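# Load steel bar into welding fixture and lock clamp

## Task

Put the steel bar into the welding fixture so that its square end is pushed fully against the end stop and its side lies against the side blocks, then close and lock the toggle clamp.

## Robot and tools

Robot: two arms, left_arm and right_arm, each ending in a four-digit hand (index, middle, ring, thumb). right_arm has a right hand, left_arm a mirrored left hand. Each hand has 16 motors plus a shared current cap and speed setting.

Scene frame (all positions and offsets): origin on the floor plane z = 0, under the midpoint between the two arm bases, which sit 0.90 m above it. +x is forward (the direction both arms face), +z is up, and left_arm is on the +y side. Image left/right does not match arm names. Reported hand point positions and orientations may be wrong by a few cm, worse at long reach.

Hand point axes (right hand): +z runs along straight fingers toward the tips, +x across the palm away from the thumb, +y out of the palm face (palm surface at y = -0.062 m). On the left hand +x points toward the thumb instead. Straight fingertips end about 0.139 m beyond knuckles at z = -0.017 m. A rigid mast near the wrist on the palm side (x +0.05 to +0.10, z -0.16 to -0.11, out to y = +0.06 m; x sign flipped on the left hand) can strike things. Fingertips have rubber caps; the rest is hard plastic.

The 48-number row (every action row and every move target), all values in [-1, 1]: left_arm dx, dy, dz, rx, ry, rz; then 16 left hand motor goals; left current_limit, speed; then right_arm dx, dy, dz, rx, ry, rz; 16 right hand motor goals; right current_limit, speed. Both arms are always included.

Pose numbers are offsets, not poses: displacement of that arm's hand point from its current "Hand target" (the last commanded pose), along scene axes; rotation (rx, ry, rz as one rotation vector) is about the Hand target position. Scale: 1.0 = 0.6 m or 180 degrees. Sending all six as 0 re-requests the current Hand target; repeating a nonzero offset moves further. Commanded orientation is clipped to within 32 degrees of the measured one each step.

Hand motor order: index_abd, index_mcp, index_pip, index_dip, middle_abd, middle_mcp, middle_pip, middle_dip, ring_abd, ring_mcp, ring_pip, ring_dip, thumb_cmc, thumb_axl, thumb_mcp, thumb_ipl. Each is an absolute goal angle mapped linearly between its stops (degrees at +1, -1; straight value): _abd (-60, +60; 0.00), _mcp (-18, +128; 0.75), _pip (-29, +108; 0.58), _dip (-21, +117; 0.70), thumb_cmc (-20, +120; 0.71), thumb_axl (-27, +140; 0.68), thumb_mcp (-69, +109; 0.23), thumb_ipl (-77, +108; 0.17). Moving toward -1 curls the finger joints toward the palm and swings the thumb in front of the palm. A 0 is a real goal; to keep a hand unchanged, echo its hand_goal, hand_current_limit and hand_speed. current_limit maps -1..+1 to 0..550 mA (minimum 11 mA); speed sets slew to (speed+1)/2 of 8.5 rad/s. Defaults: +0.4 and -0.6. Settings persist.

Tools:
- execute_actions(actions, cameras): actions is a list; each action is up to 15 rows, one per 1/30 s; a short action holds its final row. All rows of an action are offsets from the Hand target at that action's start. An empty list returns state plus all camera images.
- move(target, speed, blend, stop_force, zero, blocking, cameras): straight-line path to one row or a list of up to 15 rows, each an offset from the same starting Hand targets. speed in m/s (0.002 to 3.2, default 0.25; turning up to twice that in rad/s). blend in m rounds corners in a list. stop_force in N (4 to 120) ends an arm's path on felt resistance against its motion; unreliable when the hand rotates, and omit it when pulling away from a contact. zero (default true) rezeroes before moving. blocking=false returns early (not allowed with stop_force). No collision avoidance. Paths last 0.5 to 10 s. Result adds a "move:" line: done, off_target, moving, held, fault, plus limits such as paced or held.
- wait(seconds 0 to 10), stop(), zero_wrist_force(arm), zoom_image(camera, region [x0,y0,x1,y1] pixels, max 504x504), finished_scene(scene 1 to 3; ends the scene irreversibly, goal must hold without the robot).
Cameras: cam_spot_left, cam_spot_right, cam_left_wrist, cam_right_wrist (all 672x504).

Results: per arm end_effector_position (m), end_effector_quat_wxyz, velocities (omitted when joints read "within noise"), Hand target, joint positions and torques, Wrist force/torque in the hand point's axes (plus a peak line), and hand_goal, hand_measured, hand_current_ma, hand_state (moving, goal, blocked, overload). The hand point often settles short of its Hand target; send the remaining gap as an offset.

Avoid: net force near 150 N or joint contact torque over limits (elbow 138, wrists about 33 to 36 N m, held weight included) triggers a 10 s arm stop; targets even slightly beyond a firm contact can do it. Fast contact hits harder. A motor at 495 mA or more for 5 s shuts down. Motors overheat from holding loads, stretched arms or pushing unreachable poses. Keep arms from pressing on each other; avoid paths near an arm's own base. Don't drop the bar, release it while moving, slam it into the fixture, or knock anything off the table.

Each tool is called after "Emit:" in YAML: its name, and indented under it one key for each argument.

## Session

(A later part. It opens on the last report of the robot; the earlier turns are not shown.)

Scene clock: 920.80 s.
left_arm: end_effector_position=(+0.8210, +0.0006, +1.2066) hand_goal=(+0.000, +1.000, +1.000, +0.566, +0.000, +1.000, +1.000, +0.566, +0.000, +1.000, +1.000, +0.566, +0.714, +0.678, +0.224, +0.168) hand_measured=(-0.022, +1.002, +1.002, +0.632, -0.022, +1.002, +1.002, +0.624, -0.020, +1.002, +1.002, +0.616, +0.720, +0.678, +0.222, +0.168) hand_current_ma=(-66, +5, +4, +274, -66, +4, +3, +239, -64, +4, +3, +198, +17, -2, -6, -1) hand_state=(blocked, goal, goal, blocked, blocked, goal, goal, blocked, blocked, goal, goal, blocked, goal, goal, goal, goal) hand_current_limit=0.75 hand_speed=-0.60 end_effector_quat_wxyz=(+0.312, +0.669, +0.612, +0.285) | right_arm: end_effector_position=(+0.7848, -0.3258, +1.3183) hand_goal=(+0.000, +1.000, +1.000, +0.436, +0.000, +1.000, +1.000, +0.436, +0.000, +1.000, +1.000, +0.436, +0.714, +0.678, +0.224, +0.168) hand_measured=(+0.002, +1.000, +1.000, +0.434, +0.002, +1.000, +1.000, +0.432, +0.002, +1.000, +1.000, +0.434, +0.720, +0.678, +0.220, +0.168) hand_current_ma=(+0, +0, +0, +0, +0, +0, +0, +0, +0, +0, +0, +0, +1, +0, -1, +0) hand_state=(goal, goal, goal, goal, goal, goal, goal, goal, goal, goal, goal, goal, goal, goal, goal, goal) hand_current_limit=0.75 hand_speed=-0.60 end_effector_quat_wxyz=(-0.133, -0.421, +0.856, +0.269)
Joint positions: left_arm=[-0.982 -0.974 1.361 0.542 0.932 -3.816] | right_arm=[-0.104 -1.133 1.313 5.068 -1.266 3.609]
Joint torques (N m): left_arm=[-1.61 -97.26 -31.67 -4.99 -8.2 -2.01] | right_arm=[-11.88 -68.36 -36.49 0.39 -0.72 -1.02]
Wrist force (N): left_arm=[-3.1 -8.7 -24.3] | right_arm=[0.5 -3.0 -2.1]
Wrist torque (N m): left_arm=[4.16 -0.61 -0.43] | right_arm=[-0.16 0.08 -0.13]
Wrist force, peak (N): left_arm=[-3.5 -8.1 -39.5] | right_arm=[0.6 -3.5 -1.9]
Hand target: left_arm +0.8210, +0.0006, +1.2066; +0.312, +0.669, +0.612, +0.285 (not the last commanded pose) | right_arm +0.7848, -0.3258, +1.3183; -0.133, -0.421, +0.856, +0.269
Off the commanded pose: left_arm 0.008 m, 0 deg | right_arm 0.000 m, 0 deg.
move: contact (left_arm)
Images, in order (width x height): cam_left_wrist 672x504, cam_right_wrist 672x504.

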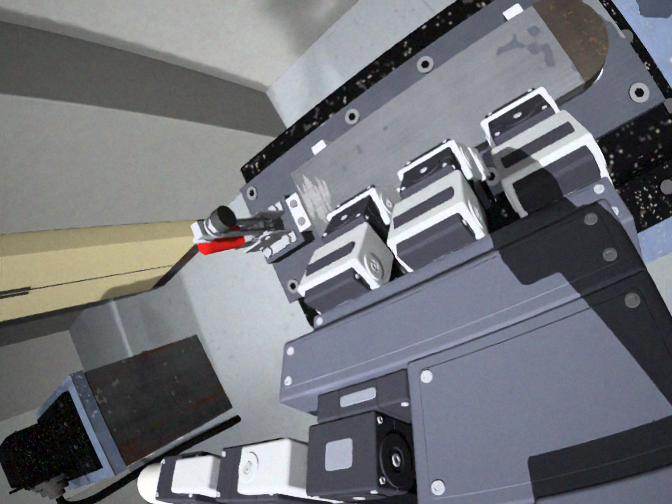

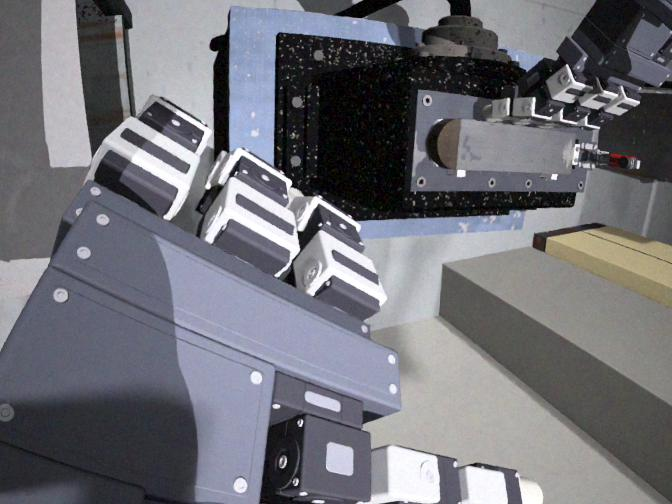

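Emit:
move:
  target:
    - [-0.05,0.005,0,0,0,0, 0,1,1,0.565,0,1,1,0.565,0,1,1,0.565,0.714,0.678,0.2247,0.1676,0.75,-0.6, 0,0,0,0,0,0, 0,1,1,0.435,0,1,1,0.435,0,1,1,0.435,0.714,0.678,0.2247,0.1676,0.75,-0.6]
    - [-0.05,0.005,0.2,0,0,0, 0,1,1,0.565,0,1,1,0.565,0,1,1,0.565,0.714,0.678,0.2247,0.1676,0.75,-0.6, 0,0,0,0,0,0, 0,1,1,0.435,0,1,1,0.435,0,1,1,0.435,0.714,0.678,0.2247,0.1676,0.75,-0.6]
    - [-0.05,0.22,0.22,0,0,0, 0,1,1,0.565,0,1,1,0.565,0,1,1,0.565,0.714,0.678,0.2247,0.1676,0.75,-0.6, 0,0,0,0,0,0, 0,1,1,0.435,0,1,1,0.435,0,1,1,0.435,0.714,0.678,0.2247,0.1676,0.75,-0.6]
  speed: [0.05,0.15,0.2]
  blend: [0.005,0.02,0]
  cameras: ["cam_left_wrist","cam_right_wrist"]

Emit:
zoom_image:
  camera: "cam_right_wrist"
  region: [410, 80, 600, 210]

Scene clock: 945.73 s.
left_arm: end_effector_position=(+0.7910, +0.1325, +1.3386) hand_goal=(+0.000, +1.000, +1.000, +0.566, +0.000, +1.000, +1.000, +0.566, +0.000, +1.000, +1.000, +0.566, +0.714, +0.678, +0.224, +0.168) hand_measured=(+0.000, +1.000, +1.000, +0.568, -0.002, +1.000, +1.000, +0.568, -0.002, +1.000, +1.000, +0.568, +0.720, +0.678, +0.222, +0.168) hand_current_ma=(-1, +0, +0, +7, -5, +0, +0, +8, -5, +0, +0, +7, +17, -2, -7, -1) hand_state=(goal, goal, goal, goal, goal, goal, goal, goal, goal, goal, goal, goal, goal, goal, goal, goal) hand_current_limit=0.75 hand_speed=-0.60 end_effector_quat_wxyz=(+0.312, +0.669, +0.612, +0.285) | right_arm: end_effector_position=(+0.7848, -0.3258, +1.3183) hand_goal=(+0.000, +1.000, +1.000, +0.436, +0.000, +1.000, +1.000, +0.436, +0.000, +1.000, +1.000, +0.436, +0.714, +0.678, +0.224, +0.168) hand_measured=(+0.002, +1.000, +1.000, +0.434, +0.002, +1.000, +1.000, +0.432, +0.002, +1.000, +1.000, +0.434, +0.720, +0.678, +0.220, +0.168) hand_current_ma=(+0, +0, +0, +0, +0, +0, +0, +0, +0, +0, +0, +0, +1, +0, -1, +0) hand_state=(goal, goal, goal, goal, goal, goal, goal, goal, goal, goal, goal, goal, goal, goal, goal, goal) hand_current_limit=0.75 hand_speed=-0.60 end_effector_quat_wxyz=(-0.133, -0.421, +0.856, +0.269)
Joint positions: left_arm=[-0.909 -1.226 1.491 0.623 0.977 -3.745] | right_arm=[-0.104 -1.133 1.313 5.068 -1.266 3.609]
Joint torques (N m): left_arm=[0.3 -66.62 -39.43 4.43 -4.29 -0.89] | right_arm=[-10.91 -68.41 -37.87 -0.04 -1.02 -0.94]
Wrist force (N): left_arm=[-0.6 0.8 1.2] | right_arm=[0.5 -2.9 -1.9]
Wrist torque (N m): left_arm=[-0.08 0.18 -0.28] | right_arm=[-0.17 0.08 -0.14]
Wrist force, peak (N): left_arm=[-3.2 -8.9 -24.3] | right_arm=[0.8 -3.2 -2.6]
Hand target: left_arm +0.7910, +0.1326, +1.3386; +0.312, +0.669, +0.612, +0.285 | right_arm +0.7848, -0.3258, +1.3183; -0.133, -0.421, +0.856, +0.269
Off the commanded pose: left_arm 0.000 m, 0 deg | right_arm 0.000 m, 0 deg.
move: done
Images, in order (width x height): cam_left_wrist 672x504, cam_right_wrist 672x504.

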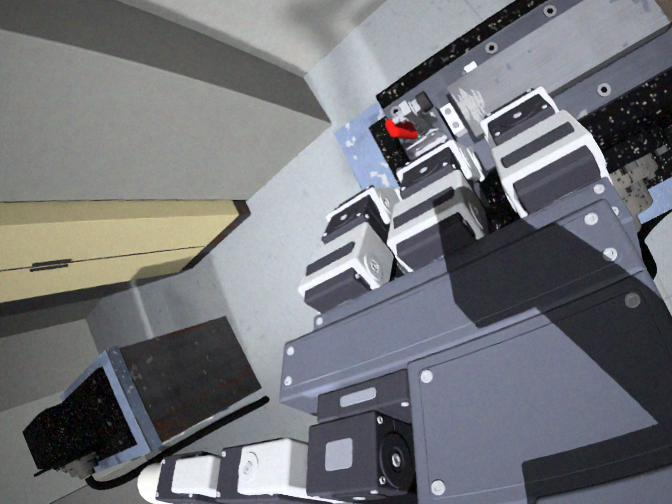

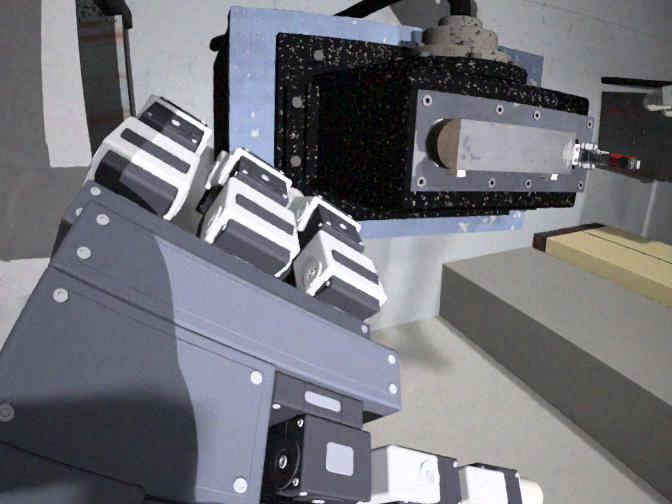

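Scaled by 2.653 from the camera's 672x504 image, which has a finer 960x720 frame.

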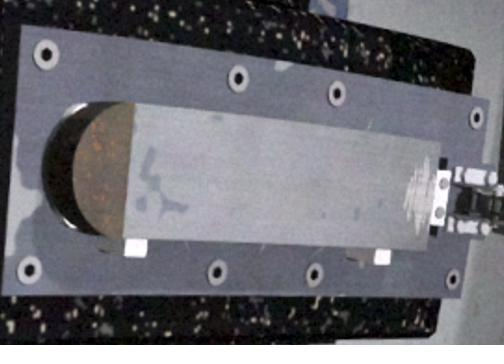

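Emit:
move:
  target: [0,0,0,0,0,0, 0,1,1,0.565,0,1,1,0.565,0,1,1,0.565,0.714,0.678,0.2247,0.1676,0.75,-0.6, 0.0845,0.1847,-0.0805,0.1757,0.0764,-0.3107, 0,1,1,1,0,1,1,1,0,1,1,1,0.714,0.678,0.2247,0.1676,0.75,-0.6]
  speed: 0.2
  cameras: ["cam_left_wrist","cam_right_wrist","cam_spot_left"]

Scene clock: 971.87 s.
left_arm: end_effector_position=(+0.7910, +0.1326, +1.3386) hand_goal=(+0.000, +1.000, +1.000, +0.566, +0.000, +1.000, +1.000, +0.566, +0.000, +1.000, +1.000, +0.566, +0.714, +0.678, +0.224, +0.168) hand_measured=(+0.000, +1.000, +1.000, +0.568, -0.002, +1.000, +1.000, +0.568, -0.002, +1.000, +1.000, +0.568, +0.720, +0.678, +0.222, +0.168) hand_current_ma=(-1, +0, +0, +7, -5, +0, +0, +8, -5, +0, +0, +7, +17, -2, -7, -1) hand_state=(goal, goal, goal, goal, goal, goal, goal, goal, goal, goal, goal, goal, goal, goal, goal, goal) hand_current_limit=0.75 hand_speed=-0.60 end_effector_quat_wxyz=(+0.312, +0.669, +0.612, +0.285) | right_arm: end_effector_position=(+0.8355, -0.2149, +1.2698) hand_goal=(+0.000, +1.000, +1.000, +1.000, +0.000, +1.000, +1.000, +1.000, +0.000, +1.000, +1.000, +1.000, +0.714, +0.678, +0.224, +0.168) hand_measured=(+0.002, +1.000, +1.000, +0.998, +0.002, +1.000, +1.000, +0.996, +0.002, +1.000, +1.000, +0.998, +0.722, +0.678, +0.220, +0.168) hand_current_ma=(+0, +0, +0, +0, +0, +0, +0, +0, +0, +0, +0, +0, +2, +0, -1, +0) hand_state=(goal, goal, goal, goal, goal, goal, goal, goal, goal, goal, goal, goal, goal, goal, goal, goal) hand_current_limit=0.75 hand_speed=-0.60 end_effector_quat_wxyz=(+0.026, +0.037, +0.828, +0.559)
Joint positions: left_arm=[-0.909 -1.226 1.491 0.623 0.977 -3.745] | right_arm=[-0.123 -1.217 1.904 4.105 -0.385 4.625]
Joint torques (N m): left_arm=[-16.47 -47.72 -31.68 4.61 -4.65 1.44] | right_arm=[-14.46 -95.95 -40.49 -7.14 3.55 1.88]
Wrist force (N): left_arm=[-0.8 0.7 1.4] | right_arm=[0.7 -3.3 -2.1]
Wrist torque (N m): left_arm=[-0.13 0.22 -0.30] | right_arm=[-0.09 0.11 -0.08]
Wrist force, peak (N): left_arm=[-1.3 1.3 1.3] | right_arm=[1.3 -3.1 -2.6]
Hand target: left_arm +0.7910, +0.1326, +1.3386; +0.312, +0.669, +0.612, +0.285 | right_arm +0.8355, -0.2150, +1.2700; +0.026, +0.037, +0.828, +0.559
Off the commanded pose: left_arm 0.000 m, 0 deg | right_arm 0.000 m, 0 deg.
move: done
Images, in order (width x height): cam_spot_left 672x504, cam_left_wrist 672x504, cam_right_wrist 672x504.

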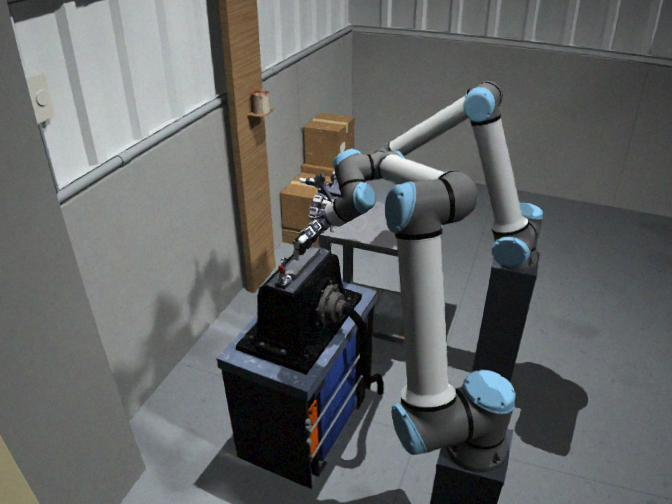

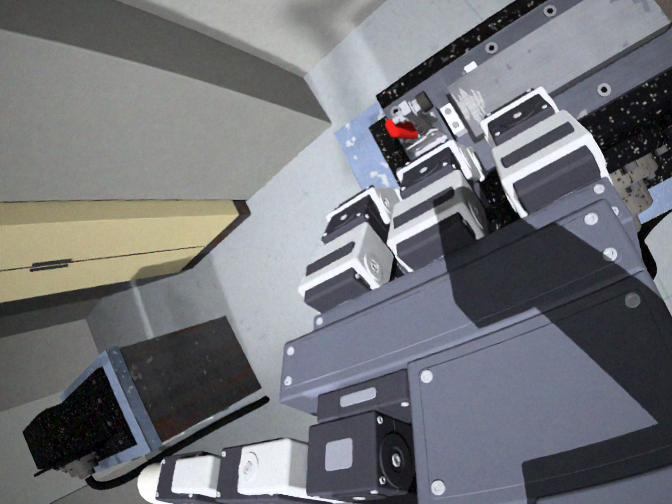

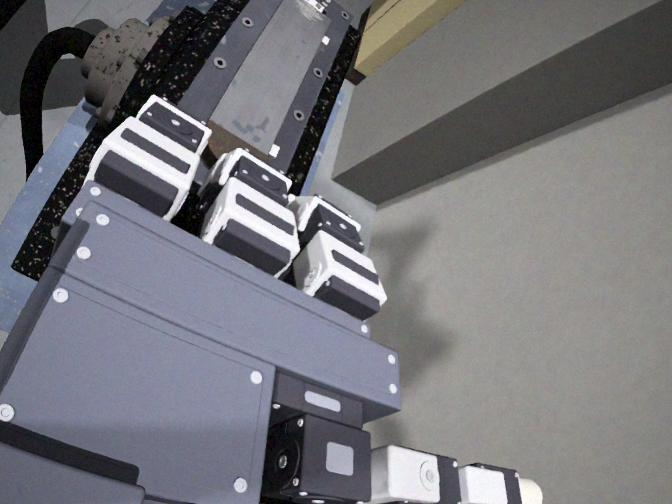

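Emit:
move:
  target: [0,0,0,0,0,0, 0,1,1,0.565,0,1,1,0.565,0,1,1,0.565,0.714,0.678,0.2247,0.1676,0.75,-0.6, -0.0083,0,-0.0973,0,0,0, 0,1,1,1,0,1,1,1,0,1,1,1,0.714,0.678,0.2247,0.1676,0.75,-0.6]
  speed: 0.1
  cameras: ["cam_right_wrist"]

Emit:
move:
  target: [0,0,0,0,0,0, 0,1,1,0.565,0,1,1,0.565,0,1,1,0.565,0.714,0.678,0.2247,0.1676,0.75,-0.6, 0.0127,0.1411,0,0,0,0, 0,1,1,1,0,1,1,1,0,1,1,1,0.714,0.678,0.2247,0.1676,0.75,-0.6]
  speed: 0.012
  stop_force: 35
  cameras: ["cam_right_wrist","cam_left_wrist"]

Scene clock: 983.57 s.
left_arm: end_effector_position=(+0.7910, +0.1326, +1.3386) hand_goal=(+0.000, +1.000, +1.000, +0.566, +0.000, +1.000, +1.000, +0.566, +0.000, +1.000, +1.000, +0.566, +0.714, +0.678, +0.224, +0.168) hand_measured=(+0.000, +1.000, +1.000, +0.568, -0.002, +1.000, +1.000, +0.568, -0.002, +1.000, +1.000, +0.568, +0.720, +0.678, +0.222, +0.168) hand_current_ma=(-1, +0, +0, +7, -5, +0, +0, +8, -5, +0, +0, +7, +17, -2, -7, -1) hand_state=(goal, goal, goal, goal, goal, goal, goal, goal, goal, goal, goal, goal, goal, goal, goal, goal) hand_current_limit=0.75 hand_speed=-0.60 end_effector_quat_wxyz=(+0.312, +0.669, +0.612, +0.285) | right_arm: end_effector_position=(+0.8305, -0.2150, +1.2114) hand_goal=(+0.000, +1.000, +1.000, +1.000, +0.000, +1.000, +1.000, +1.000, +0.000, +1.000, +1.000, +1.000, +0.714, +0.678, +0.224, +0.168) hand_measured=(+0.002, +1.000, +1.000, +0.998, +0.002, +1.000, +1.000, +0.996, +0.002, +1.000, +1.000, +0.998, +0.722, +0.678, +0.220, +0.168) hand_current_ma=(+0, +0, +0, +0, +0, +0, +0, +0, +0, +0, +0, +0, +2, +0, -1, +0) hand_state=(goal, goal, goal, goal, goal, goal, goal, goal, goal, goal, goal, goal, goal, goal, goal, goal) hand_current_limit=0.75 hand_speed=-0.60 end_effector_quat_wxyz=(+0.026, +0.037, +0.828, +0.559)
Joint positions: left_arm=[-0.909 -1.226 1.491 0.623 0.977 -3.745] | right_arm=[-0.124 -1.155 1.946 4.003 -0.385 4.623]
Joint torques (N m): left_arm=[-15.21 -47.36 -31.05 4.55 -4.3 1.47] | right_arm=[-4.52 -93.85 -39.34 -1.02 2.36 1.75]
Wrist force (N): left_arm=[-0.6 1.0 1.0] | right_arm=[0.2 -2.7 -1.9]
Wrist torque (N m): left_arm=[-0.04 0.17 -0.28] | right_arm=[-0.04 0.15 -0.09]
Wrist force, peak (N): left_arm=[-1.2 1.3 1.3] | right_arm=[0.7 -4.7 -1.6]
Hand target: left_arm +0.7910, +0.1326, +1.3386; +0.312, +0.669, +0.612, +0.285 | right_arm +0.8305, -0.2150, +1.2116; +0.026, +0.037, +0.828, +0.559
Off the commanded pose: left_arm 0.000 m, 0 deg | right_arm 0.000 m, 0 deg.
move: done
Images, in order (width x height): cam_right_wrist 672x504.

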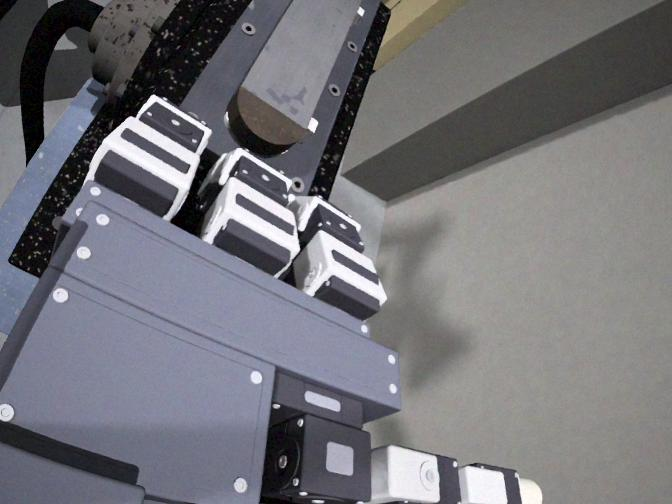

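Scene clock: 989.47 s.
left_arm: end_effector_position=(+0.7910, +0.1326, +1.3386) hand_goal=(+0.000, +1.000, +1.000, +0.566, +0.000, +1.000, +1.000, +0.566, +0.000, +1.000, +1.000, +0.566, +0.714, +0.678, +0.224, +0.168) hand_measured=(+0.000, +1.000, +1.000, +0.568, -0.002, +1.000, +1.000, +0.568, -0.002, +1.000, +1.000, +0.568, +0.720, +0.678, +0.222, +0.168) hand_current_ma=(-1, +0, +0, +7, -5, +0, +0, +8, -5, +0, +0, +7, +17, -2, -7, -1) hand_state=(goal, goal, goal, goal, goal, goal, goal, goal, goal, goal, goal, goal, goal, goal, goal, goal) hand_current_limit=0.75 hand_speed=-0.60 end_effector_quat_wxyz=(+0.312, +0.669, +0.612, +0.285) | right_arm: end_effector_position=(+0.8357, -0.1586, +1.2117) hand_goal=(+0.000, +1.000, +1.000, +1.000, +0.000, +1.000, +1.000, +1.000, +0.000, +1.000, +1.000, +1.000, +0.714, +0.678, +0.224, +0.168) hand_measured=(+0.002, +1.000, +1.000, +0.998, -0.004, +1.004, +1.004, +1.002, +0.002, +1.000, +1.000, +0.998, +0.722, +0.678, +0.220, +0.168) hand_current_ma=(+0, +0, +0, +0, +0, +1, +1, +0, +0, +0, +0, +0, +2, +0, -1, +0) hand_state=(goal, goal, goal, goal, goal, goal, goal, goal, goal, goal, goal, goal, goal, goal, goal, goal) hand_current_limit=0.75 hand_speed=-0.60 end_effector_quat_wxyz=(+0.026, +0.037, +0.828, +0.559)
Joint positions: left_arm=[-0.909 -1.226 1.491 0.623 0.977 -3.745] | right_arm=[-0.051 -1.112 1.929 3.796 -0.386 4.817]
Joint torques (N m): left_arm=[-14.33 -47.43 -31.04 4.32 -4.39 1.19] | right_arm=[15.59 -87.06 -17.71 0.49 5.46 1.31]
Wrist force (N): left_arm=[-1.0 0.7 1.1] | right_arm=[1.1 -1.1 -39.9]
Wrist torque (N m): left_arm=[-0.09 0.24 -0.31] | right_arm=[5.45 1.01 0.00]
Wrist force, peak (N): left_arm=[-1.1 1.1 1.6] | right_arm=[1.1 1.1 -48.4]
Hand target: left_arm +0.7910, +0.1326, +1.3386; +0.312, +0.669, +0.612, +0.285 | right_arm +0.8357, -0.1586, +1.2117; +0.026, +0.037, +0.828, +0.559 (not the last commanded pose)
Off the commanded pose: left_arm 0.000 m, 0 deg | right_arm 0.028 m, 0 deg.
move: contact (right_arm)
Images, in order (width x height): cam_left_wrist 672x504, cam_right_wrist 672x504.

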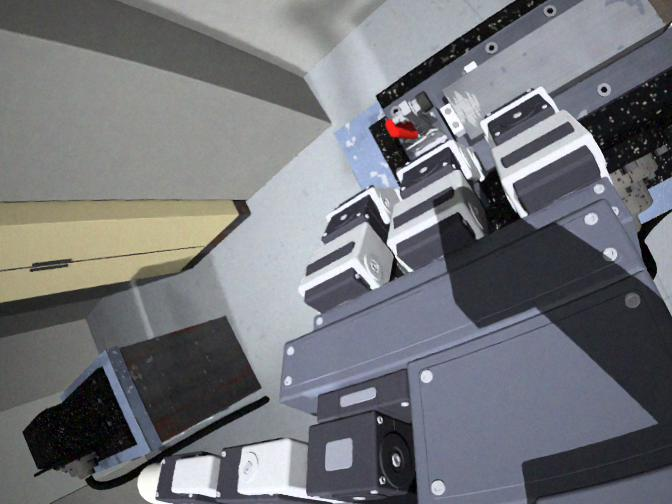

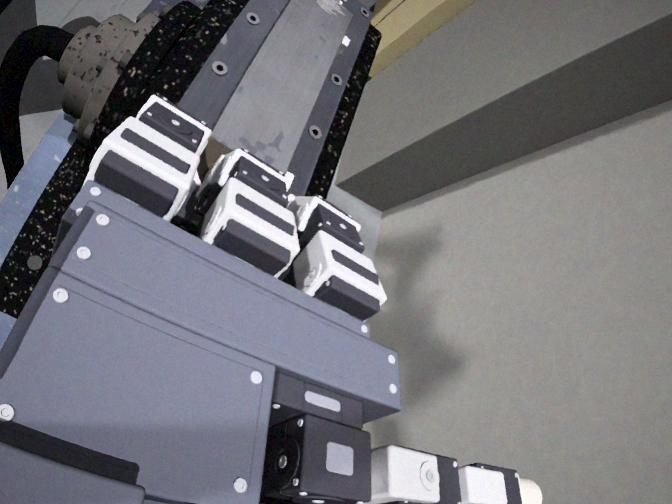

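Emit:
zoom_image:
  camera: "cam_left_wrist"
  region: [380, 50, 500, 150]

Emit:
zoom_image:
  camera: "cam_right_wrist"
  region: [180, 0, 400, 200]

Scaled by 4.200 from the camera's 672x504 image, which has a finer 960x720 frame.

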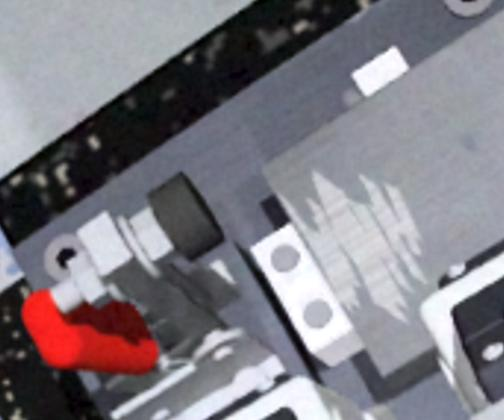

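Scaled by 2.291 from the camera's 672x504 image, which has a finer 960x720 frame.

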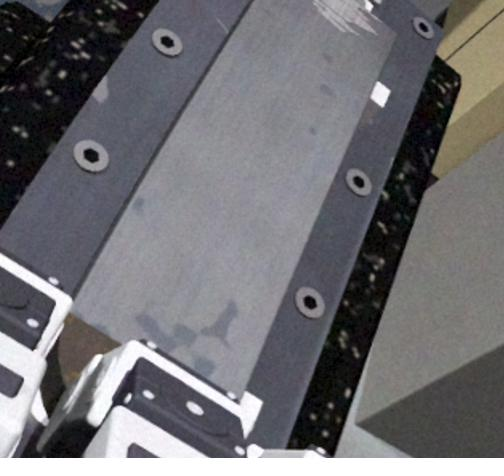

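Emit:
move:
  target: [0,0,0,0,0,0, 0,1,1,0.565,0,1,1,0.565,0,1,1,0.565,0.714,0.678,0.2247,0.1676,0.75,-0.6, -0.0012,-0.0133,0,0,0,0, 0,1,1,1,0,1,1,1,0,1,1,1,0.714,0.678,0.2247,0.1676,0.75,-0.6]
  speed: 0.03

Emit:
move:
  target: [0,0,0,0,0,0, 0,1,1,0.565,0,1,1,0.565,0,1,1,0.565,0.714,0.678,0.2247,0.1676,0.75,-0.6, 0.003,0.0333,0,0,0,0, 0,1,1,1,0,1,1,1,0,1,1,1,0.714,0.678,0.2247,0.1676,0.75,-0.6]
  speed: 0.006
  stop_force: 30

Scene clock: 1015.53 s.
left_arm: end_effector_position=(+0.7910, +0.1326, +1.3386) hand_goal=(+0.000, +1.000, +1.000, +0.566, +0.000, +1.000, +1.000, +0.566, +0.000, +1.000, +1.000, +0.566, +0.714, +0.678, +0.224, +0.168) hand_measured=(+0.000, +1.000, +1.000, +0.568, -0.002, +1.000, +1.000, +0.568, -0.002, +1.000, +1.000, +0.568, +0.720, +0.678, +0.222, +0.168) hand_current_ma=(-1, +0, +0, +7, -5, +0, +0, +8, -5, +0, +0, +7, +17, -2, -7, -1) hand_state=(goal, goal, goal, goal, goal, goal, goal, goal, goal, goal, goal, goal, goal, goal, goal, goal) hand_current_limit=0.75 hand_speed=-0.60 end_effector_quat_wxyz=(+0.312, +0.669, +0.612, +0.285) | right_arm: end_effector_position=(+0.8349, -0.1667, +1.2117) hand_goal=(+0.000, +1.000, +1.000, +1.000, +0.000, +1.000, +1.000, +1.000, +0.000, +1.000, +1.000, +1.000, +0.714, +0.678, +0.224, +0.168) hand_measured=(+0.002, +1.000, +1.000, +0.998, +0.004, +1.000, +1.000, +1.000, +0.002, +1.000, +1.000, +0.998, +0.722, +0.678, +0.220, +0.168) hand_current_ma=(+0, +0, +0, +0, +0, +0, +0, +0, +0, +0, +0, +0, +2, +0, -1, +0) hand_state=(goal, goal, goal, goal, goal, goal, goal, goal, goal, goal, goal, goal, goal, goal, goal, goal) hand_current_limit=0.75 hand_speed=-0.60 end_effector_quat_wxyz=(+0.026, +0.037, +0.828, +0.559)
Joint positions: left_arm=[-0.909 -1.226 1.491 0.623 0.977 -3.745] | right_arm=[-0.061 -1.119 1.933 3.825 -0.385 4.79]
Joint torques (N m): left_arm=[-15.97 -47.93 -30.98 4.8 -3.92 1.4] | right_arm=[7.85 -79.79 -32.7 -7.43 4.07 1.79]
Wrist force (N): left_arm=[-0.7 1.4 1.2] | right_arm=[0.1 -2.4 -2.2]
Wrist torque (N m): left_arm=[0.00 0.19 -0.30] | right_arm=[0.01 0.18 0.09]
Wrist force, peak (N): left_arm=[-0.9 1.3 1.5] | right_arm=[1.5 -1.0 -40.2]
Hand target: left_arm +0.7910, +0.1326, +1.3386; +0.312, +0.669, +0.612, +0.285 | right_arm +0.8350, -0.1666, +1.2117; +0.026, +0.037, +0.828, +0.559
Off the commanded pose: left_arm 0.000 m, 0 deg | right_arm 0.000 m, 0 deg.
move: done

Scene clock: 1018.00 s.
left_arm: end_effector_position=(+0.7910, +0.1326, +1.3386) hand_goal=(+0.000, +1.000, +1.000, +0.566, +0.000, +1.000, +1.000, +0.566, +0.000, +1.000, +1.000, +0.566, +0.714, +0.678, +0.224, +0.168) hand_measured=(+0.000, +1.000, +1.000, +0.568, -0.002, +1.000, +1.000, +0.568, -0.002, +1.000, +1.000, +0.568, +0.720, +0.678, +0.222, +0.168) hand_current_ma=(-1, +0, +0, +7, -5, +0, +0, +8, -5, +0, +0, +7, +17, -2, -7, -1) hand_state=(goal, goal, goal, goal, goal, goal, goal, goal, goal, goal, goal, goal, goal, goal, goal, goal) hand_current_limit=0.75 hand_speed=-0.60 end_effector_quat_wxyz=(+0.312, +0.669, +0.612, +0.285) | right_arm: end_effector_position=(+0.8357, -0.1589, +1.2118) hand_goal=(+0.000, +1.000, +1.000, +1.000, +0.000, +1.000, +1.000, +1.000, +0.000, +1.000, +1.000, +1.000, +0.714, +0.678, +0.224, +0.168) hand_measured=(+0.002, +1.000, +1.000, +0.998, -0.002, +1.004, +1.004, +1.002, +0.002, +1.000, +1.000, +0.998, +0.722, +0.678, +0.220, +0.168) hand_current_ma=(+0, +0, +0, +0, +0, +1, +0, +0, +0, +0, +0, +0, +2, +0, -1, +0) hand_state=(goal, goal, goal, goal, goal, goal, goal, goal, goal, goal, goal, goal, goal, goal, goal, goal) hand_current_limit=0.75 hand_speed=-0.60 end_effector_quat_wxyz=(+0.026, +0.037, +0.828, +0.559)
Joint positions: left_arm=[-0.909 -1.226 1.491 0.623 0.977 -3.745] | right_arm=[-0.051 -1.112 1.929 3.797 -0.386 4.817]
Joint torques (N m): left_arm=[-14.72 -48.23 -31.08 4.4 -4.44 1.54] | right_arm=[13.53 -87.79 -19.32 0.29 3.92 -1.25]
Wrist force (N): left_arm=[-0.4 0.8 1.1] | right_arm=[1.2 -1.5 -36.6]
Wrist torque (N m): left_arm=[-0.08 0.14 -0.25] | right_arm=[4.92 0.90 0.00]
Wrist force, peak (N): left_arm=[-0.6 1.5 1.3] | right_arm=[1.6 -0.6 -40.0]
Hand target: left_arm +0.7910, +0.1326, +1.3386; +0.312, +0.669, +0.612, +0.285 | right_arm +0.8357, -0.1589, +1.2118; +0.026, +0.037, +0.828, +0.559 (not the last commanded pose)
Off the commanded pose: left_arm 0.000 m, 0 deg | right_arm 0.012 m, 0 deg.
move: contact (right_arm)

Emit:
move:
  target:
    - [0,0,0,0,0,0, 0,1,1,0.565,0,1,1,0.565,0,1,1,0.565,0.714,0.678,0.2247,0.1676,0.75,-0.6, -0.0045,-0.05,0,0,0,0, 0,1,1,1,0,1,1,1,0,1,1,1,0.714,0.678,0.2247,0.1676,0.75,-0.6]
    - [0,0,0,0,0,0, 0,1,1,0.565,0,1,1,0.565,0,1,1,0.565,0.714,0.678,0.2247,0.1676,0.75,-0.6, -0.0848,-0.2782,0.1775,-0.1757,-0.0764,0.3107, 0,1,1,0.435,0,1,1,0.435,0,1,1,0.435,0.714,0.678,0.2247,0.1676,0.75,-0.6]
  speed: [0.05,0.2]
  blend: [0.005,0]
  cameras: ["cam_right_wrist"]

Emit:
zoom_image:
  camera: "cam_right_wrist"
  region: [410, 80, 600, 210]

Emit:
zoom_image:
  camera: "cam_right_wrist"
  region: [540, 110, 610, 180]

Scene clock: 1031.17 s.
left_arm: end_effector_position=(+0.7910, +0.1326, +1.3386) hand_goal=(+0.000, +1.000, +1.000, +0.566, +0.000, +1.000, +1.000, +0.566, +0.000, +1.000, +1.000, +0.566, +0.714, +0.678, +0.224, +0.168) hand_measured=(+0.000, +1.000, +1.000, +0.568, -0.002, +1.000, +1.000, +0.568, -0.002, +1.000, +1.000, +0.568, +0.720, +0.678, +0.222, +0.168) hand_current_ma=(-1, +0, +0, +7, -5, +0, +0, +8, -5, +0, +0, +7, +17, -2, -7, -1) hand_state=(goal, goal, goal, goal, goal, goal, goal, goal, goal, goal, goal, goal, goal, goal, goal, goal) hand_current_limit=0.75 hand_speed=-0.60 end_effector_quat_wxyz=(+0.312, +0.669, +0.612, +0.285) | right_arm: end_effector_position=(+0.7848, -0.3259, +1.3182) hand_goal=(+0.000, +1.000, +1.000, +0.436, +0.000, +1.000, +1.000, +0.436, +0.000, +1.000, +1.000, +0.436, +0.714, +0.678, +0.224, +0.168) hand_measured=(+0.002, +1.000, +1.000, +0.440, +0.002, +1.000, +1.000, +0.440, +0.002, +1.000, +1.000, +0.438, +0.722, +0.678, +0.220, +0.168) hand_current_ma=(+0, +0, +0, +0, +0, +0, +0, +0, +0, +0, +0, +0, +2, +0, -1, +0) hand_state=(goal, goal, goal, goal, goal, goal, goal, goal, goal, goal, goal, goal, goal, goal, goal, goal) hand_current_limit=0.75 hand_speed=-0.60 end_effector_quat_wxyz=(-0.132, -0.421, +0.856, +0.269)
Joint positions: left_arm=[-0.909 -1.226 1.491 0.623 0.977 -3.745] | right_arm=[-0.104 -1.133 1.314 5.068 -1.265 3.609]
Joint torques (N m): left_arm=[-15.81 -49.36 -30.79 4.34 -4.29 1.35] | right_arm=[-13.09 -105.69 -48.93 -6.37 -0.88 -1.18]
Wrist force (N): left_arm=[-0.4 1.2 0.8] | right_arm=[1.0 -3.0 -2.3]
Wrist torque (N m): left_arm=[0.00 0.15 -0.26] | right_arm=[-0.15 0.02 0.15]
Wrist force, peak (N): left_arm=[-0.7 1.5 1.4] | right_arm=[1.3 -1.5 -37.0]
Hand target: left_arm +0.7910, +0.1326, +1.3386; +0.312, +0.669, +0.612, +0.285 | right_arm +0.7848, -0.3259, +1.3183; -0.132, -0.421, +0.856, +0.269
Off the commanded pose: left_arm 0.000 m, 0 deg | right_arm 0.000 m, 0 deg.
move: done
Images, in order (width x height): cam_right_wrist 672x504.

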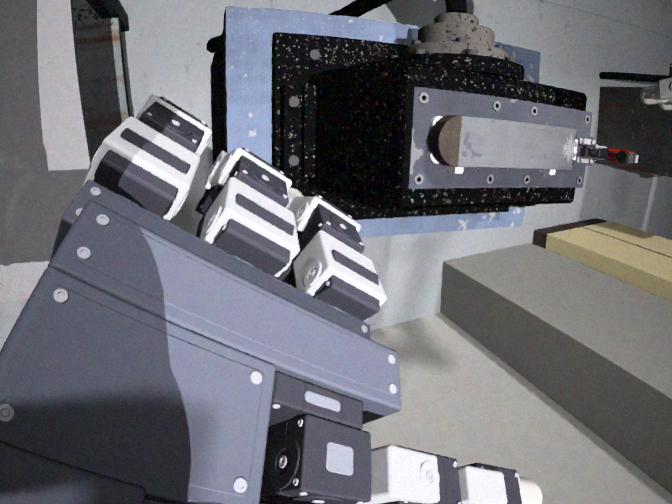

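Scaled by 2.653 from the camera's 672x504 image, which has a finer 960x720 frame.

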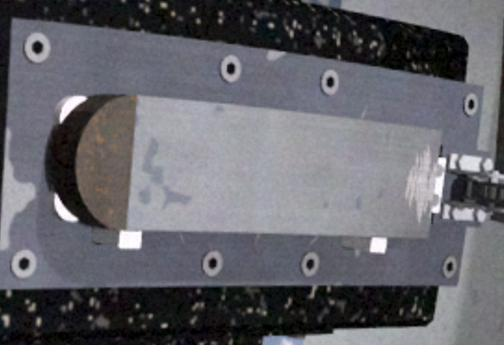

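Scaled by 7.200 from the camera's 672x504 image, which has a finer 960x720 frame.

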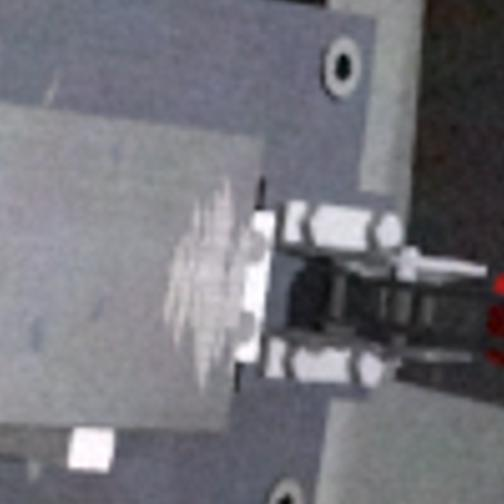

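Emit:
move:
  target:
    - [0,-0.215,-0.02,0,0,0, 0,1,1,0.565,0,1,1,0.565,0,1,1,0.565,0.714,0.678,0.2247,0.1676,0.75,-0.6, 0,0,0,0,0,0, 0,1,1,0.435,0,1,1,0.435,0,1,1,0.435,0.714,0.678,0.2247,0.1676,0.75,-0.6]
    - [0,-0.215,-0.22,0,0,0, 0,1,1,0.565,0,1,1,0.565,0,1,1,0.565,0.714,0.678,0.2247,0.1676,0.75,-0.6, 0,0,0,0,0,0, 0,1,1,0.435,0,1,1,0.435,0,1,1,0.435,0.714,0.678,0.2247,0.1676,0.75,-0.6]
  speed: [0.2,0.15]
  blend: [0.02,0]

Emit:
move:
  target: [0.0581,-0.0053,0,0,0,0, 0,1,1,0.565,0,1,1,0.565,0,1,1,0.565,0.714,0.678,0.2247,0.1676,0.75,-0.6, 0,0,0,0,0,0, 0,1,1,0.435,0,1,1,0.435,0,1,1,0.435,0.714,0.678,0.2247,0.1676,0.75,-0.6]
  speed: 0.012
  stop_force: 30
  cameras: ["cam_right_wrist"]

Emit:
zoom_image:
  camera: "cam_right_wrist"
  region: [410, 80, 600, 210]

Scene clock: 1046.63 s.
left_arm: end_effector_position=(+0.7910, +0.0036, +1.2065) hand_goal=(+0.000, +1.000, +1.000, +0.566, +0.000, +1.000, +1.000, +0.566, +0.000, +1.000, +1.000, +0.566, +0.714, +0.678, +0.224, +0.168) hand_measured=(+0.000, +1.000, +1.000, +0.568, -0.002, +1.000, +1.000, +0.568, -0.002, +1.000, +1.000, +0.568, +0.720, +0.678, +0.222, +0.168) hand_current_ma=(-1, +0, +0, +7, -5, +0, +0, +8, -5, +0, +0, +7, +17, -2, -7, -1) hand_state=(goal, goal, goal, goal, goal, goal, goal, goal, goal, goal, goal, goal, goal, goal, goal, goal) hand_current_limit=0.75 hand_speed=-0.60 end_effector_quat_wxyz=(+0.312, +0.669, +0.612, +0.285) | right_arm: end_effector_position=(+0.7848, -0.3259, +1.3183) hand_goal=(+0.000, +1.000, +1.000, +0.436, +0.000, +1.000, +1.000, +0.436, +0.000, +1.000, +1.000, +0.436, +0.714, +0.678, +0.224, +0.168) hand_measured=(+0.002, +1.000, +1.000, +0.440, +0.002, +1.000, +1.000, +0.440, +0.002, +1.000, +1.000, +0.438, +0.722, +0.678, +0.220, +0.168) hand_current_ma=(+0, +0, +0, +0, +0, +0, +0, +0, +0, +0, +0, +0, +2, +0, -1, +0) hand_state=(goal, goal, goal, goal, goal, goal, goal, goal, goal, goal, goal, goal, goal, goal, goal, goal) hand_current_limit=0.75 hand_speed=-0.60 end_effector_quat_wxyz=(-0.132, -0.421, +0.856, +0.269)
Joint positions: left_arm=[-1.013 -1.008 1.419 0.536 0.914 -3.847] | right_arm=[-0.104 -1.133 1.314 5.068 -1.265 3.609]
Joint torques (N m): left_arm=[16.81 -98.8 -43.62 2.34 1.17 0.75] | right_arm=[-11.34 -111.09 -51.76 -6.47 -0.6 -1.11]
Wrist force (N): left_arm=[-0.9 1.7 1.3] | right_arm=[0.9 -2.7 -2.2]
Wrist torque (N m): left_arm=[0.02 0.18 -0.11] | right_arm=[-0.13 0.03 0.15]
Wrist force, peak (N): left_arm=[-2.1 2.3 0.5] | right_arm=[0.9 -2.9 -2.5]
Hand target: left_arm +0.7910, +0.0036, +1.2066; +0.312, +0.669, +0.612, +0.285 | right_arm +0.7848, -0.3259, +1.3183; -0.132, -0.421, +0.856, +0.269
Off the commanded pose: left_arm 0.000 m, 0 deg | right_arm 0.000 m, 0 deg.
move: done

Scene clock: 1050.30 s.
left_arm: end_effector_position=(+0.8201, +0.0009, +1.2066) hand_goal=(+0.000, +1.000, +1.000, +0.566, +0.000, +1.000, +1.000, +0.566, +0.000, +1.000, +1.000, +0.566, +0.714, +0.678, +0.224, +0.168) hand_measured=(-0.024, +1.002, +1.002, +0.620, -0.024, +1.002, +1.000, +0.612, -0.022, +1.000, +1.000, +0.604, +0.720, +0.678, +0.222, +0.168) hand_current_ma=(-78, +4, +3, +217, -76, +3, +2, +184, -69, +3, +2, +146, +17, -2, -7, -1) hand_state=(blocked, goal, goal, blocked, blocked, goal, goal, blocked, blocked, goal, goal, blocked, goal, goal, goal, goal) hand_current_limit=0.75 hand_speed=-0.60 end_effector_quat_wxyz=(+0.312, +0.669, +0.612, +0.285) | right_arm: end_effector_position=(+0.7848, -0.3259, +1.3183) hand_goal=(+0.000, +1.000, +1.000, +0.436, +0.000, +1.000, +1.000, +0.436, +0.000, +1.000, +1.000, +0.436, +0.714, +0.678, +0.224, +0.168) hand_measured=(+0.002, +1.000, +1.000, +0.440, +0.002, +1.000, +1.000, +0.440, +0.002, +1.000, +1.000, +0.438, +0.722, +0.678, +0.220, +0.168) hand_current_ma=(+0, +0, +0, +0, +0, +0, +0, +0, +0, +0, +0, +0, +2, +0, -1, +0) hand_state=(goal, goal, goal, goal, goal, goal, goal, goal, goal, goal, goal, goal, goal, goal, goal, goal) hand_current_limit=0.75 hand_speed=-0.60 end_effector_quat_wxyz=(-0.132, -0.421, +0.856, +0.269)
Joint positions: left_arm=[-0.983 -0.975 1.363 0.542 0.932 -3.816] | right_arm=[-0.104 -1.133 1.314 5.068 -1.265 3.609]
Joint torques (N m): left_arm=[-3.15 -98.03 -29.8 -3.15 -7.65 -1.8] | right_arm=[-6.91 -109.6 -51.42 -6.25 -0.9 -1.43]
Wrist force (N): left_arm=[-3.9 -5.7 -15.5] | right_arm=[0.6 -2.9 -2.5]
Wrist torque (N m): left_arm=[2.89 -0.46 -0.60] | right_arm=[-0.13 0.08 0.12]
Wrist force, peak (N): left_arm=[-4.5 -5.1 -33.7] | right_arm=[0.5 -2.9 -2.8]
Hand target: left_arm +0.8201, +0.0009, +1.2066; +0.312, +0.669, +0.612, +0.285 (not the last commanded pose) | right_arm +0.7848, -0.3259, +1.3183; -0.132, -0.421, +0.856, +0.269
Off the commanded pose: left_arm 0.006 m, 0 deg | right_arm 0.000 m, 0 deg.
move: contact (left_arm)
Images, in order (width x height): cam_right_wrist 672x504.

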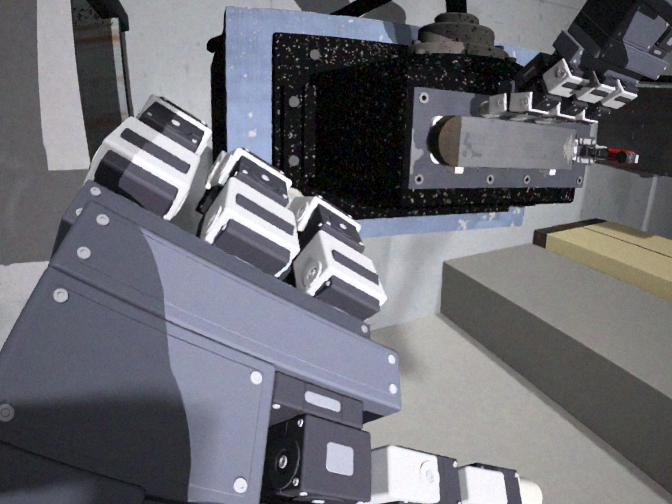

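Scaled by 2.653 from the camera's 672x504 image, which has a finer 960x720 frame.

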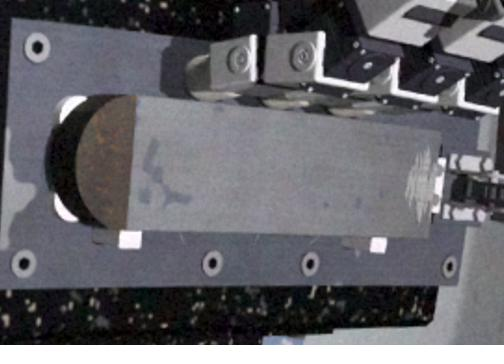

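Emit:
move:
  target:
    - [-0.05,0.005,0,0,0,0, 0,1,1,0.565,0,1,1,0.565,0,1,1,0.565,0.714,0.678,0.2247,0.1676,0.75,-0.6, 0,0,0,0,0,0, 0,1,1,0.435,0,1,1,0.435,0,1,1,0.435,0.714,0.678,0.2247,0.1676,0.75,-0.6]
    - [-0.05,0.005,0.2,0,0,0, 0,1,1,0.565,0,1,1,0.565,0,1,1,0.565,0.714,0.678,0.2247,0.1676,0.75,-0.6, 0,0,0,0,0,0, 0,1,1,0.435,0,1,1,0.435,0,1,1,0.435,0.714,0.678,0.2247,0.1676,0.75,-0.6]
    - [0.1605,0.4262,0.2557,0,0,0, 0,1,1,0.565,0,1,1,0.565,0,1,1,0.565,0.714,0.678,0.2247,0.1676,0.75,-0.6, 0,0,0,0,0,0, 0,1,1,0.435,0,1,1,0.435,0,1,1,0.435,0.714,0.678,0.2247,0.1676,0.75,-0.6]
  speed: [0.05,0.15,0.2]
  blend: [0.005,0.02,0]

Emit:
move:
  target:
    - [0,0,-0.01,0,0,0, 0,-0.48,-0.6,-0.17,0,-0.48,-0.6,-0.17,0,-0.48,-0.6,-0.17,0.714,0.678,0.2247,0.1676,0.3,-0.4, 0,0,0,0,0,0, 0,1,1,0.435,0,1,1,0.435,0,1,1,0.435,0.714,0.678,0.2247,0.1676,0.75,-0.6]
    - [0,0,-0.2167,0,0,0, 0,-0.48,-0.6,-0.17,0,-0.48,-0.6,-0.17,0,-0.48,-0.6,-0.17,0.714,0.678,0.2247,0.1676,0.3,-0.4, 0,0,0,0,0,0, 0,1,1,0.435,0,1,1,0.435,0,1,1,0.435,0.714,0.678,0.2247,0.1676,0.75,-0.6]
  speed: 0.1
  cameras: ["all"]

Emit:
zoom_image:
  camera: "cam_right_wrist"
  region: [540, 90, 672, 200]

Emit:
zoom_image:
  camera: "cam_spot_right"
  region: [150, 130, 230, 190]

Emit:
zoom_image:
  camera: "cam_spot_left"
  region: [230, 210, 350, 300]

Scene clock: 1077.87 s.
left_arm: end_effector_position=(+0.9164, +0.2565, +1.3603) hand_goal=(+0.000, +1.000, +1.000, +0.566, +0.000, +1.000, +1.000, +0.566, +0.000, +1.000, +1.000, +0.566, +0.714, +0.678, +0.224, +0.168) hand_measured=(-0.002, +1.000, +1.000, +0.568, -0.002, +1.000, +1.000, +0.568, -0.002, +1.000, +1.000, +0.568, +0.720, +0.678, +0.222, +0.168) hand_current_ma=(-5, +0, +0, +7, -5, +0, +0, +8, -5, +0, +0, +7, +18, -2, -7, -1) hand_state=(goal, goal, goal, goal, goal, goal, goal, goal, goal, goal, goal, goal, goal, goal, goal, goal) hand_current_limit=0.75 hand_speed=-0.60 end_effector_quat_wxyz=(+0.312, +0.669, +0.612, +0.285) | right_arm: end_effector_position=(+0.7848, -0.3259, +1.3183) hand_goal=(+0.000, +1.000, +1.000, +0.436, +0.000, +1.000, +1.000, +0.436, +0.000, +1.000, +1.000, +0.436, +0.714, +0.678, +0.224, +0.168) hand_measured=(+0.002, +1.000, +1.000, +0.440, +0.002, +1.000, +1.000, +0.440, +0.002, +1.000, +1.000, +0.438, +0.722, +0.678, +0.220, +0.168) hand_current_ma=(+0, +0, +0, +0, +0, +0, +0, +0, +0, +0, +0, +0, +2, +0, -1, +0) hand_state=(goal, goal, goal, goal, goal, goal, goal, goal, goal, goal, goal, goal, goal, goal, goal, goal) hand_current_limit=0.75 hand_speed=-0.60 end_effector_quat_wxyz=(-0.132, -0.421, +0.856, +0.269)
Joint positions: left_arm=[-0.653 -1.176 1.365 0.592 1.15 -3.527] | right_arm=[-0.104 -1.133 1.314 5.068 -1.265 3.609]
Joint torques (N m): left_arm=[12.49 -53.13 -31.13 3.94 -0.96 0.4] | right_arm=[-12.86 -111.71 -51.86 -6.33 -0.31 -1.03]
Wrist force (N): left_arm=[-1.0 0.2 0.4] | right_arm=[1.1 -2.6 -2.3]
Wrist torque (N m): left_arm=[-0.08 0.23 -0.31] | right_arm=[-0.11 0.01 0.16]
Wrist force, peak (N): left_arm=[-4.3 -5.9 -16.1] | right_arm=[0.9 -3.1 -2.8]
Hand target: left_arm +0.9164, +0.2566, +1.3600; +0.312, +0.669, +0.612, +0.285 | right_arm +0.7848, -0.3259, +1.3183; -0.132, -0.421, +0.856, +0.269
Off the commanded pose: left_arm 0.000 m, 0 deg | right_arm 0.000 m, 0 deg.
move: done

Scene clock: 1079.97 s.
left_arm: end_effector_position=(+0.9164, +0.2566, +1.2298) hand_goal=(+0.000, -0.480, -0.600, -0.170, +0.000, -0.480, -0.600, -0.170, +0.000, -0.480, -0.600, -0.170, +0.714, +0.678, +0.224, +0.168) hand_measured=(-0.002, -0.468, -0.598, -0.168, -0.002, -0.468, -0.598, -0.168, -0.002, -0.470, -0.598, -0.168, +0.720, +0.678, +0.222, +0.168) hand_current_ma=(-5, +43, +3, +6, -5, +40, +3, +6, -5, +36, +3, +6, +18, -2, -7, -1) hand_state=(goal, goal, goal, goal, goal, goal, goal, goal, goal, goal, goal, goal, goal, goal, goal, goal) hand_current_limit=0.30 hand_speed=-0.40 end_effector_quat_wxyz=(+0.312, +0.669, +0.612, +0.285) | right_arm: end_effector_position=(+0.7848, -0.3259, +1.3183) hand_goal=(+0.000, +1.000, +1.000, +0.436, +0.000, +1.000, +1.000, +0.436, +0.000, +1.000, +1.000, +0.436, +0.714, +0.678, +0.224, +0.168) hand_measured=(+0.002, +1.000, +1.000, +0.440, +0.002, +1.000, +1.000, +0.440, +0.002, +1.000, +1.000, +0.438, +0.722, +0.678, +0.220, +0.168) hand_current_ma=(+0, +0, +0, +0, +0, +0, +0, +0, +0, +0, +0, +0, +2, +0, -1, +0) hand_state=(goal, goal, goal, goal, goal, goal, goal, goal, goal, goal, goal, goal, goal, goal, goal, goal) hand_current_limit=0.75 hand_speed=-0.60 end_effector_quat_wxyz=(-0.132, -0.421, +0.856, +0.269)
Joint positions: left_arm=[-0.652 -1.114 1.513 0.383 1.15 -3.527] | right_arm=[-0.104 -1.133 1.314 5.068 -1.265 3.609]
Joint torques (N m): left_arm=[18.11 -92.88 -47.38 3.58 1.4 1.28] | right_arm=[-8.04 -110.22 -51.47 -6.24 -0.84 -0.87]
Wrist force (N): left_arm=[-0.8 0.4 0.8] | right_arm=[0.8 -2.9 -2.3]
Wrist torque (N m): left_arm=[-0.05 0.27 -0.33] | right_arm=[-0.14 0.05 0.14]
Wrist force, peak (N): left_arm=[-1.2 2.2 -0.3] | right_arm=[0.4 -3.1 -2.7]
Hand target: left_arm +0.9164, +0.2566, +1.2300; +0.312, +0.669, +0.612, +0.285 | right_arm +0.7848, -0.3259, +1.3183; -0.132, -0.421, +0.856, +0.269
Off the commanded pose: left_arm 0.000 m, 0 deg | right_arm 0.000 m, 0 deg.
move: done

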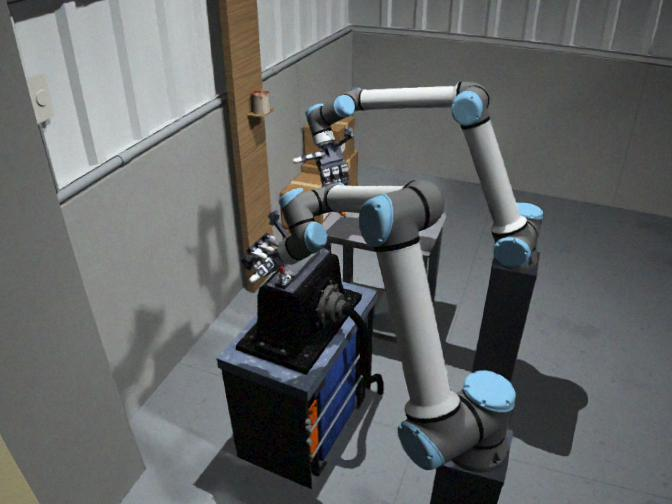

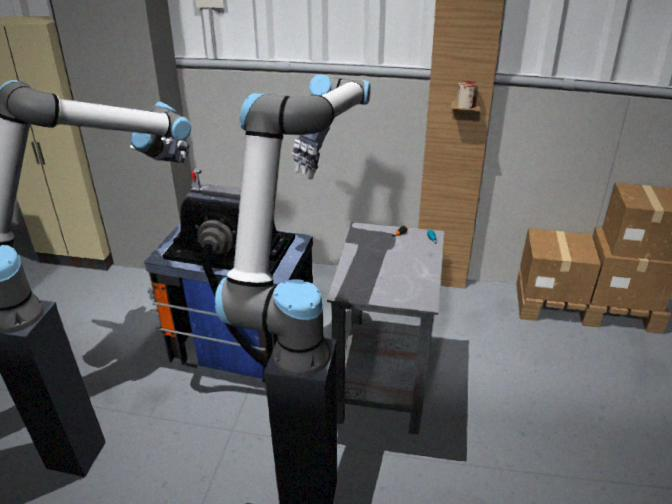

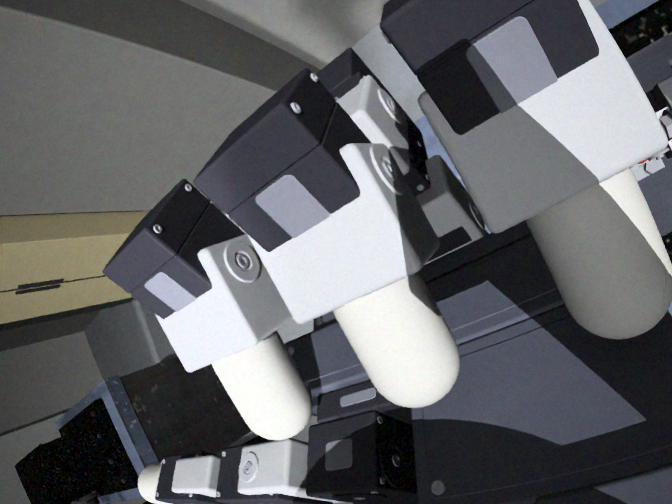

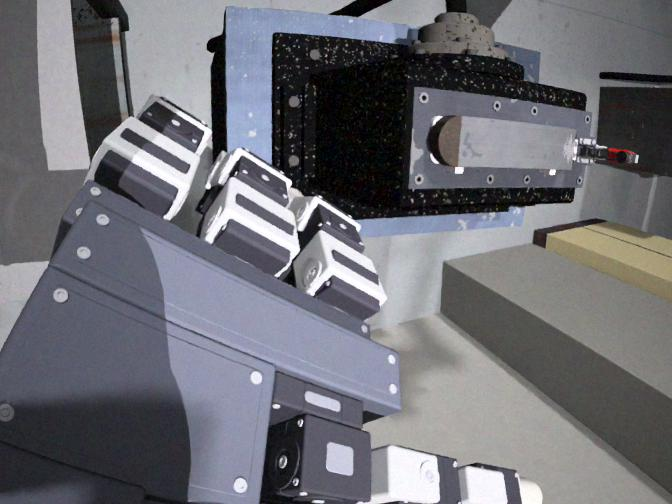

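Scaled by 3.818 from the camera's 672x504 image, which has a finer 960x720 frame.

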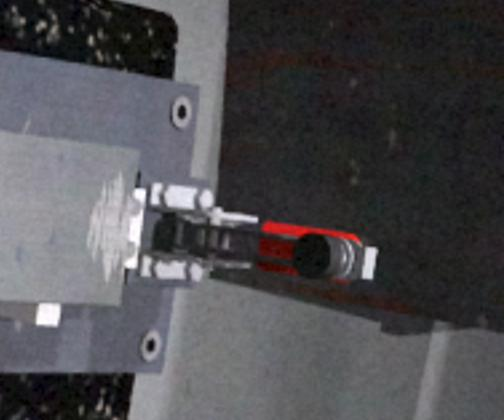

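Scaled by 6.300 from the camera's 672x504 image, which has a finer 960x720 frame.

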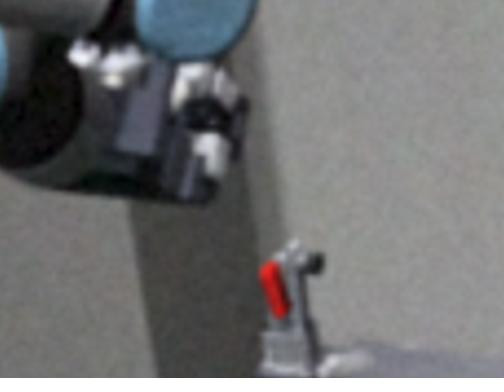

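Scaled by 4.200 from the camera's 672x504 image, which has a finer 960x720 frame.

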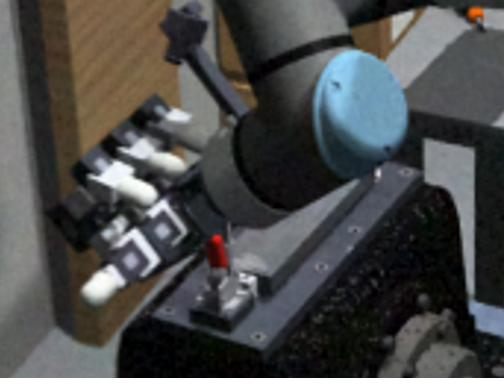

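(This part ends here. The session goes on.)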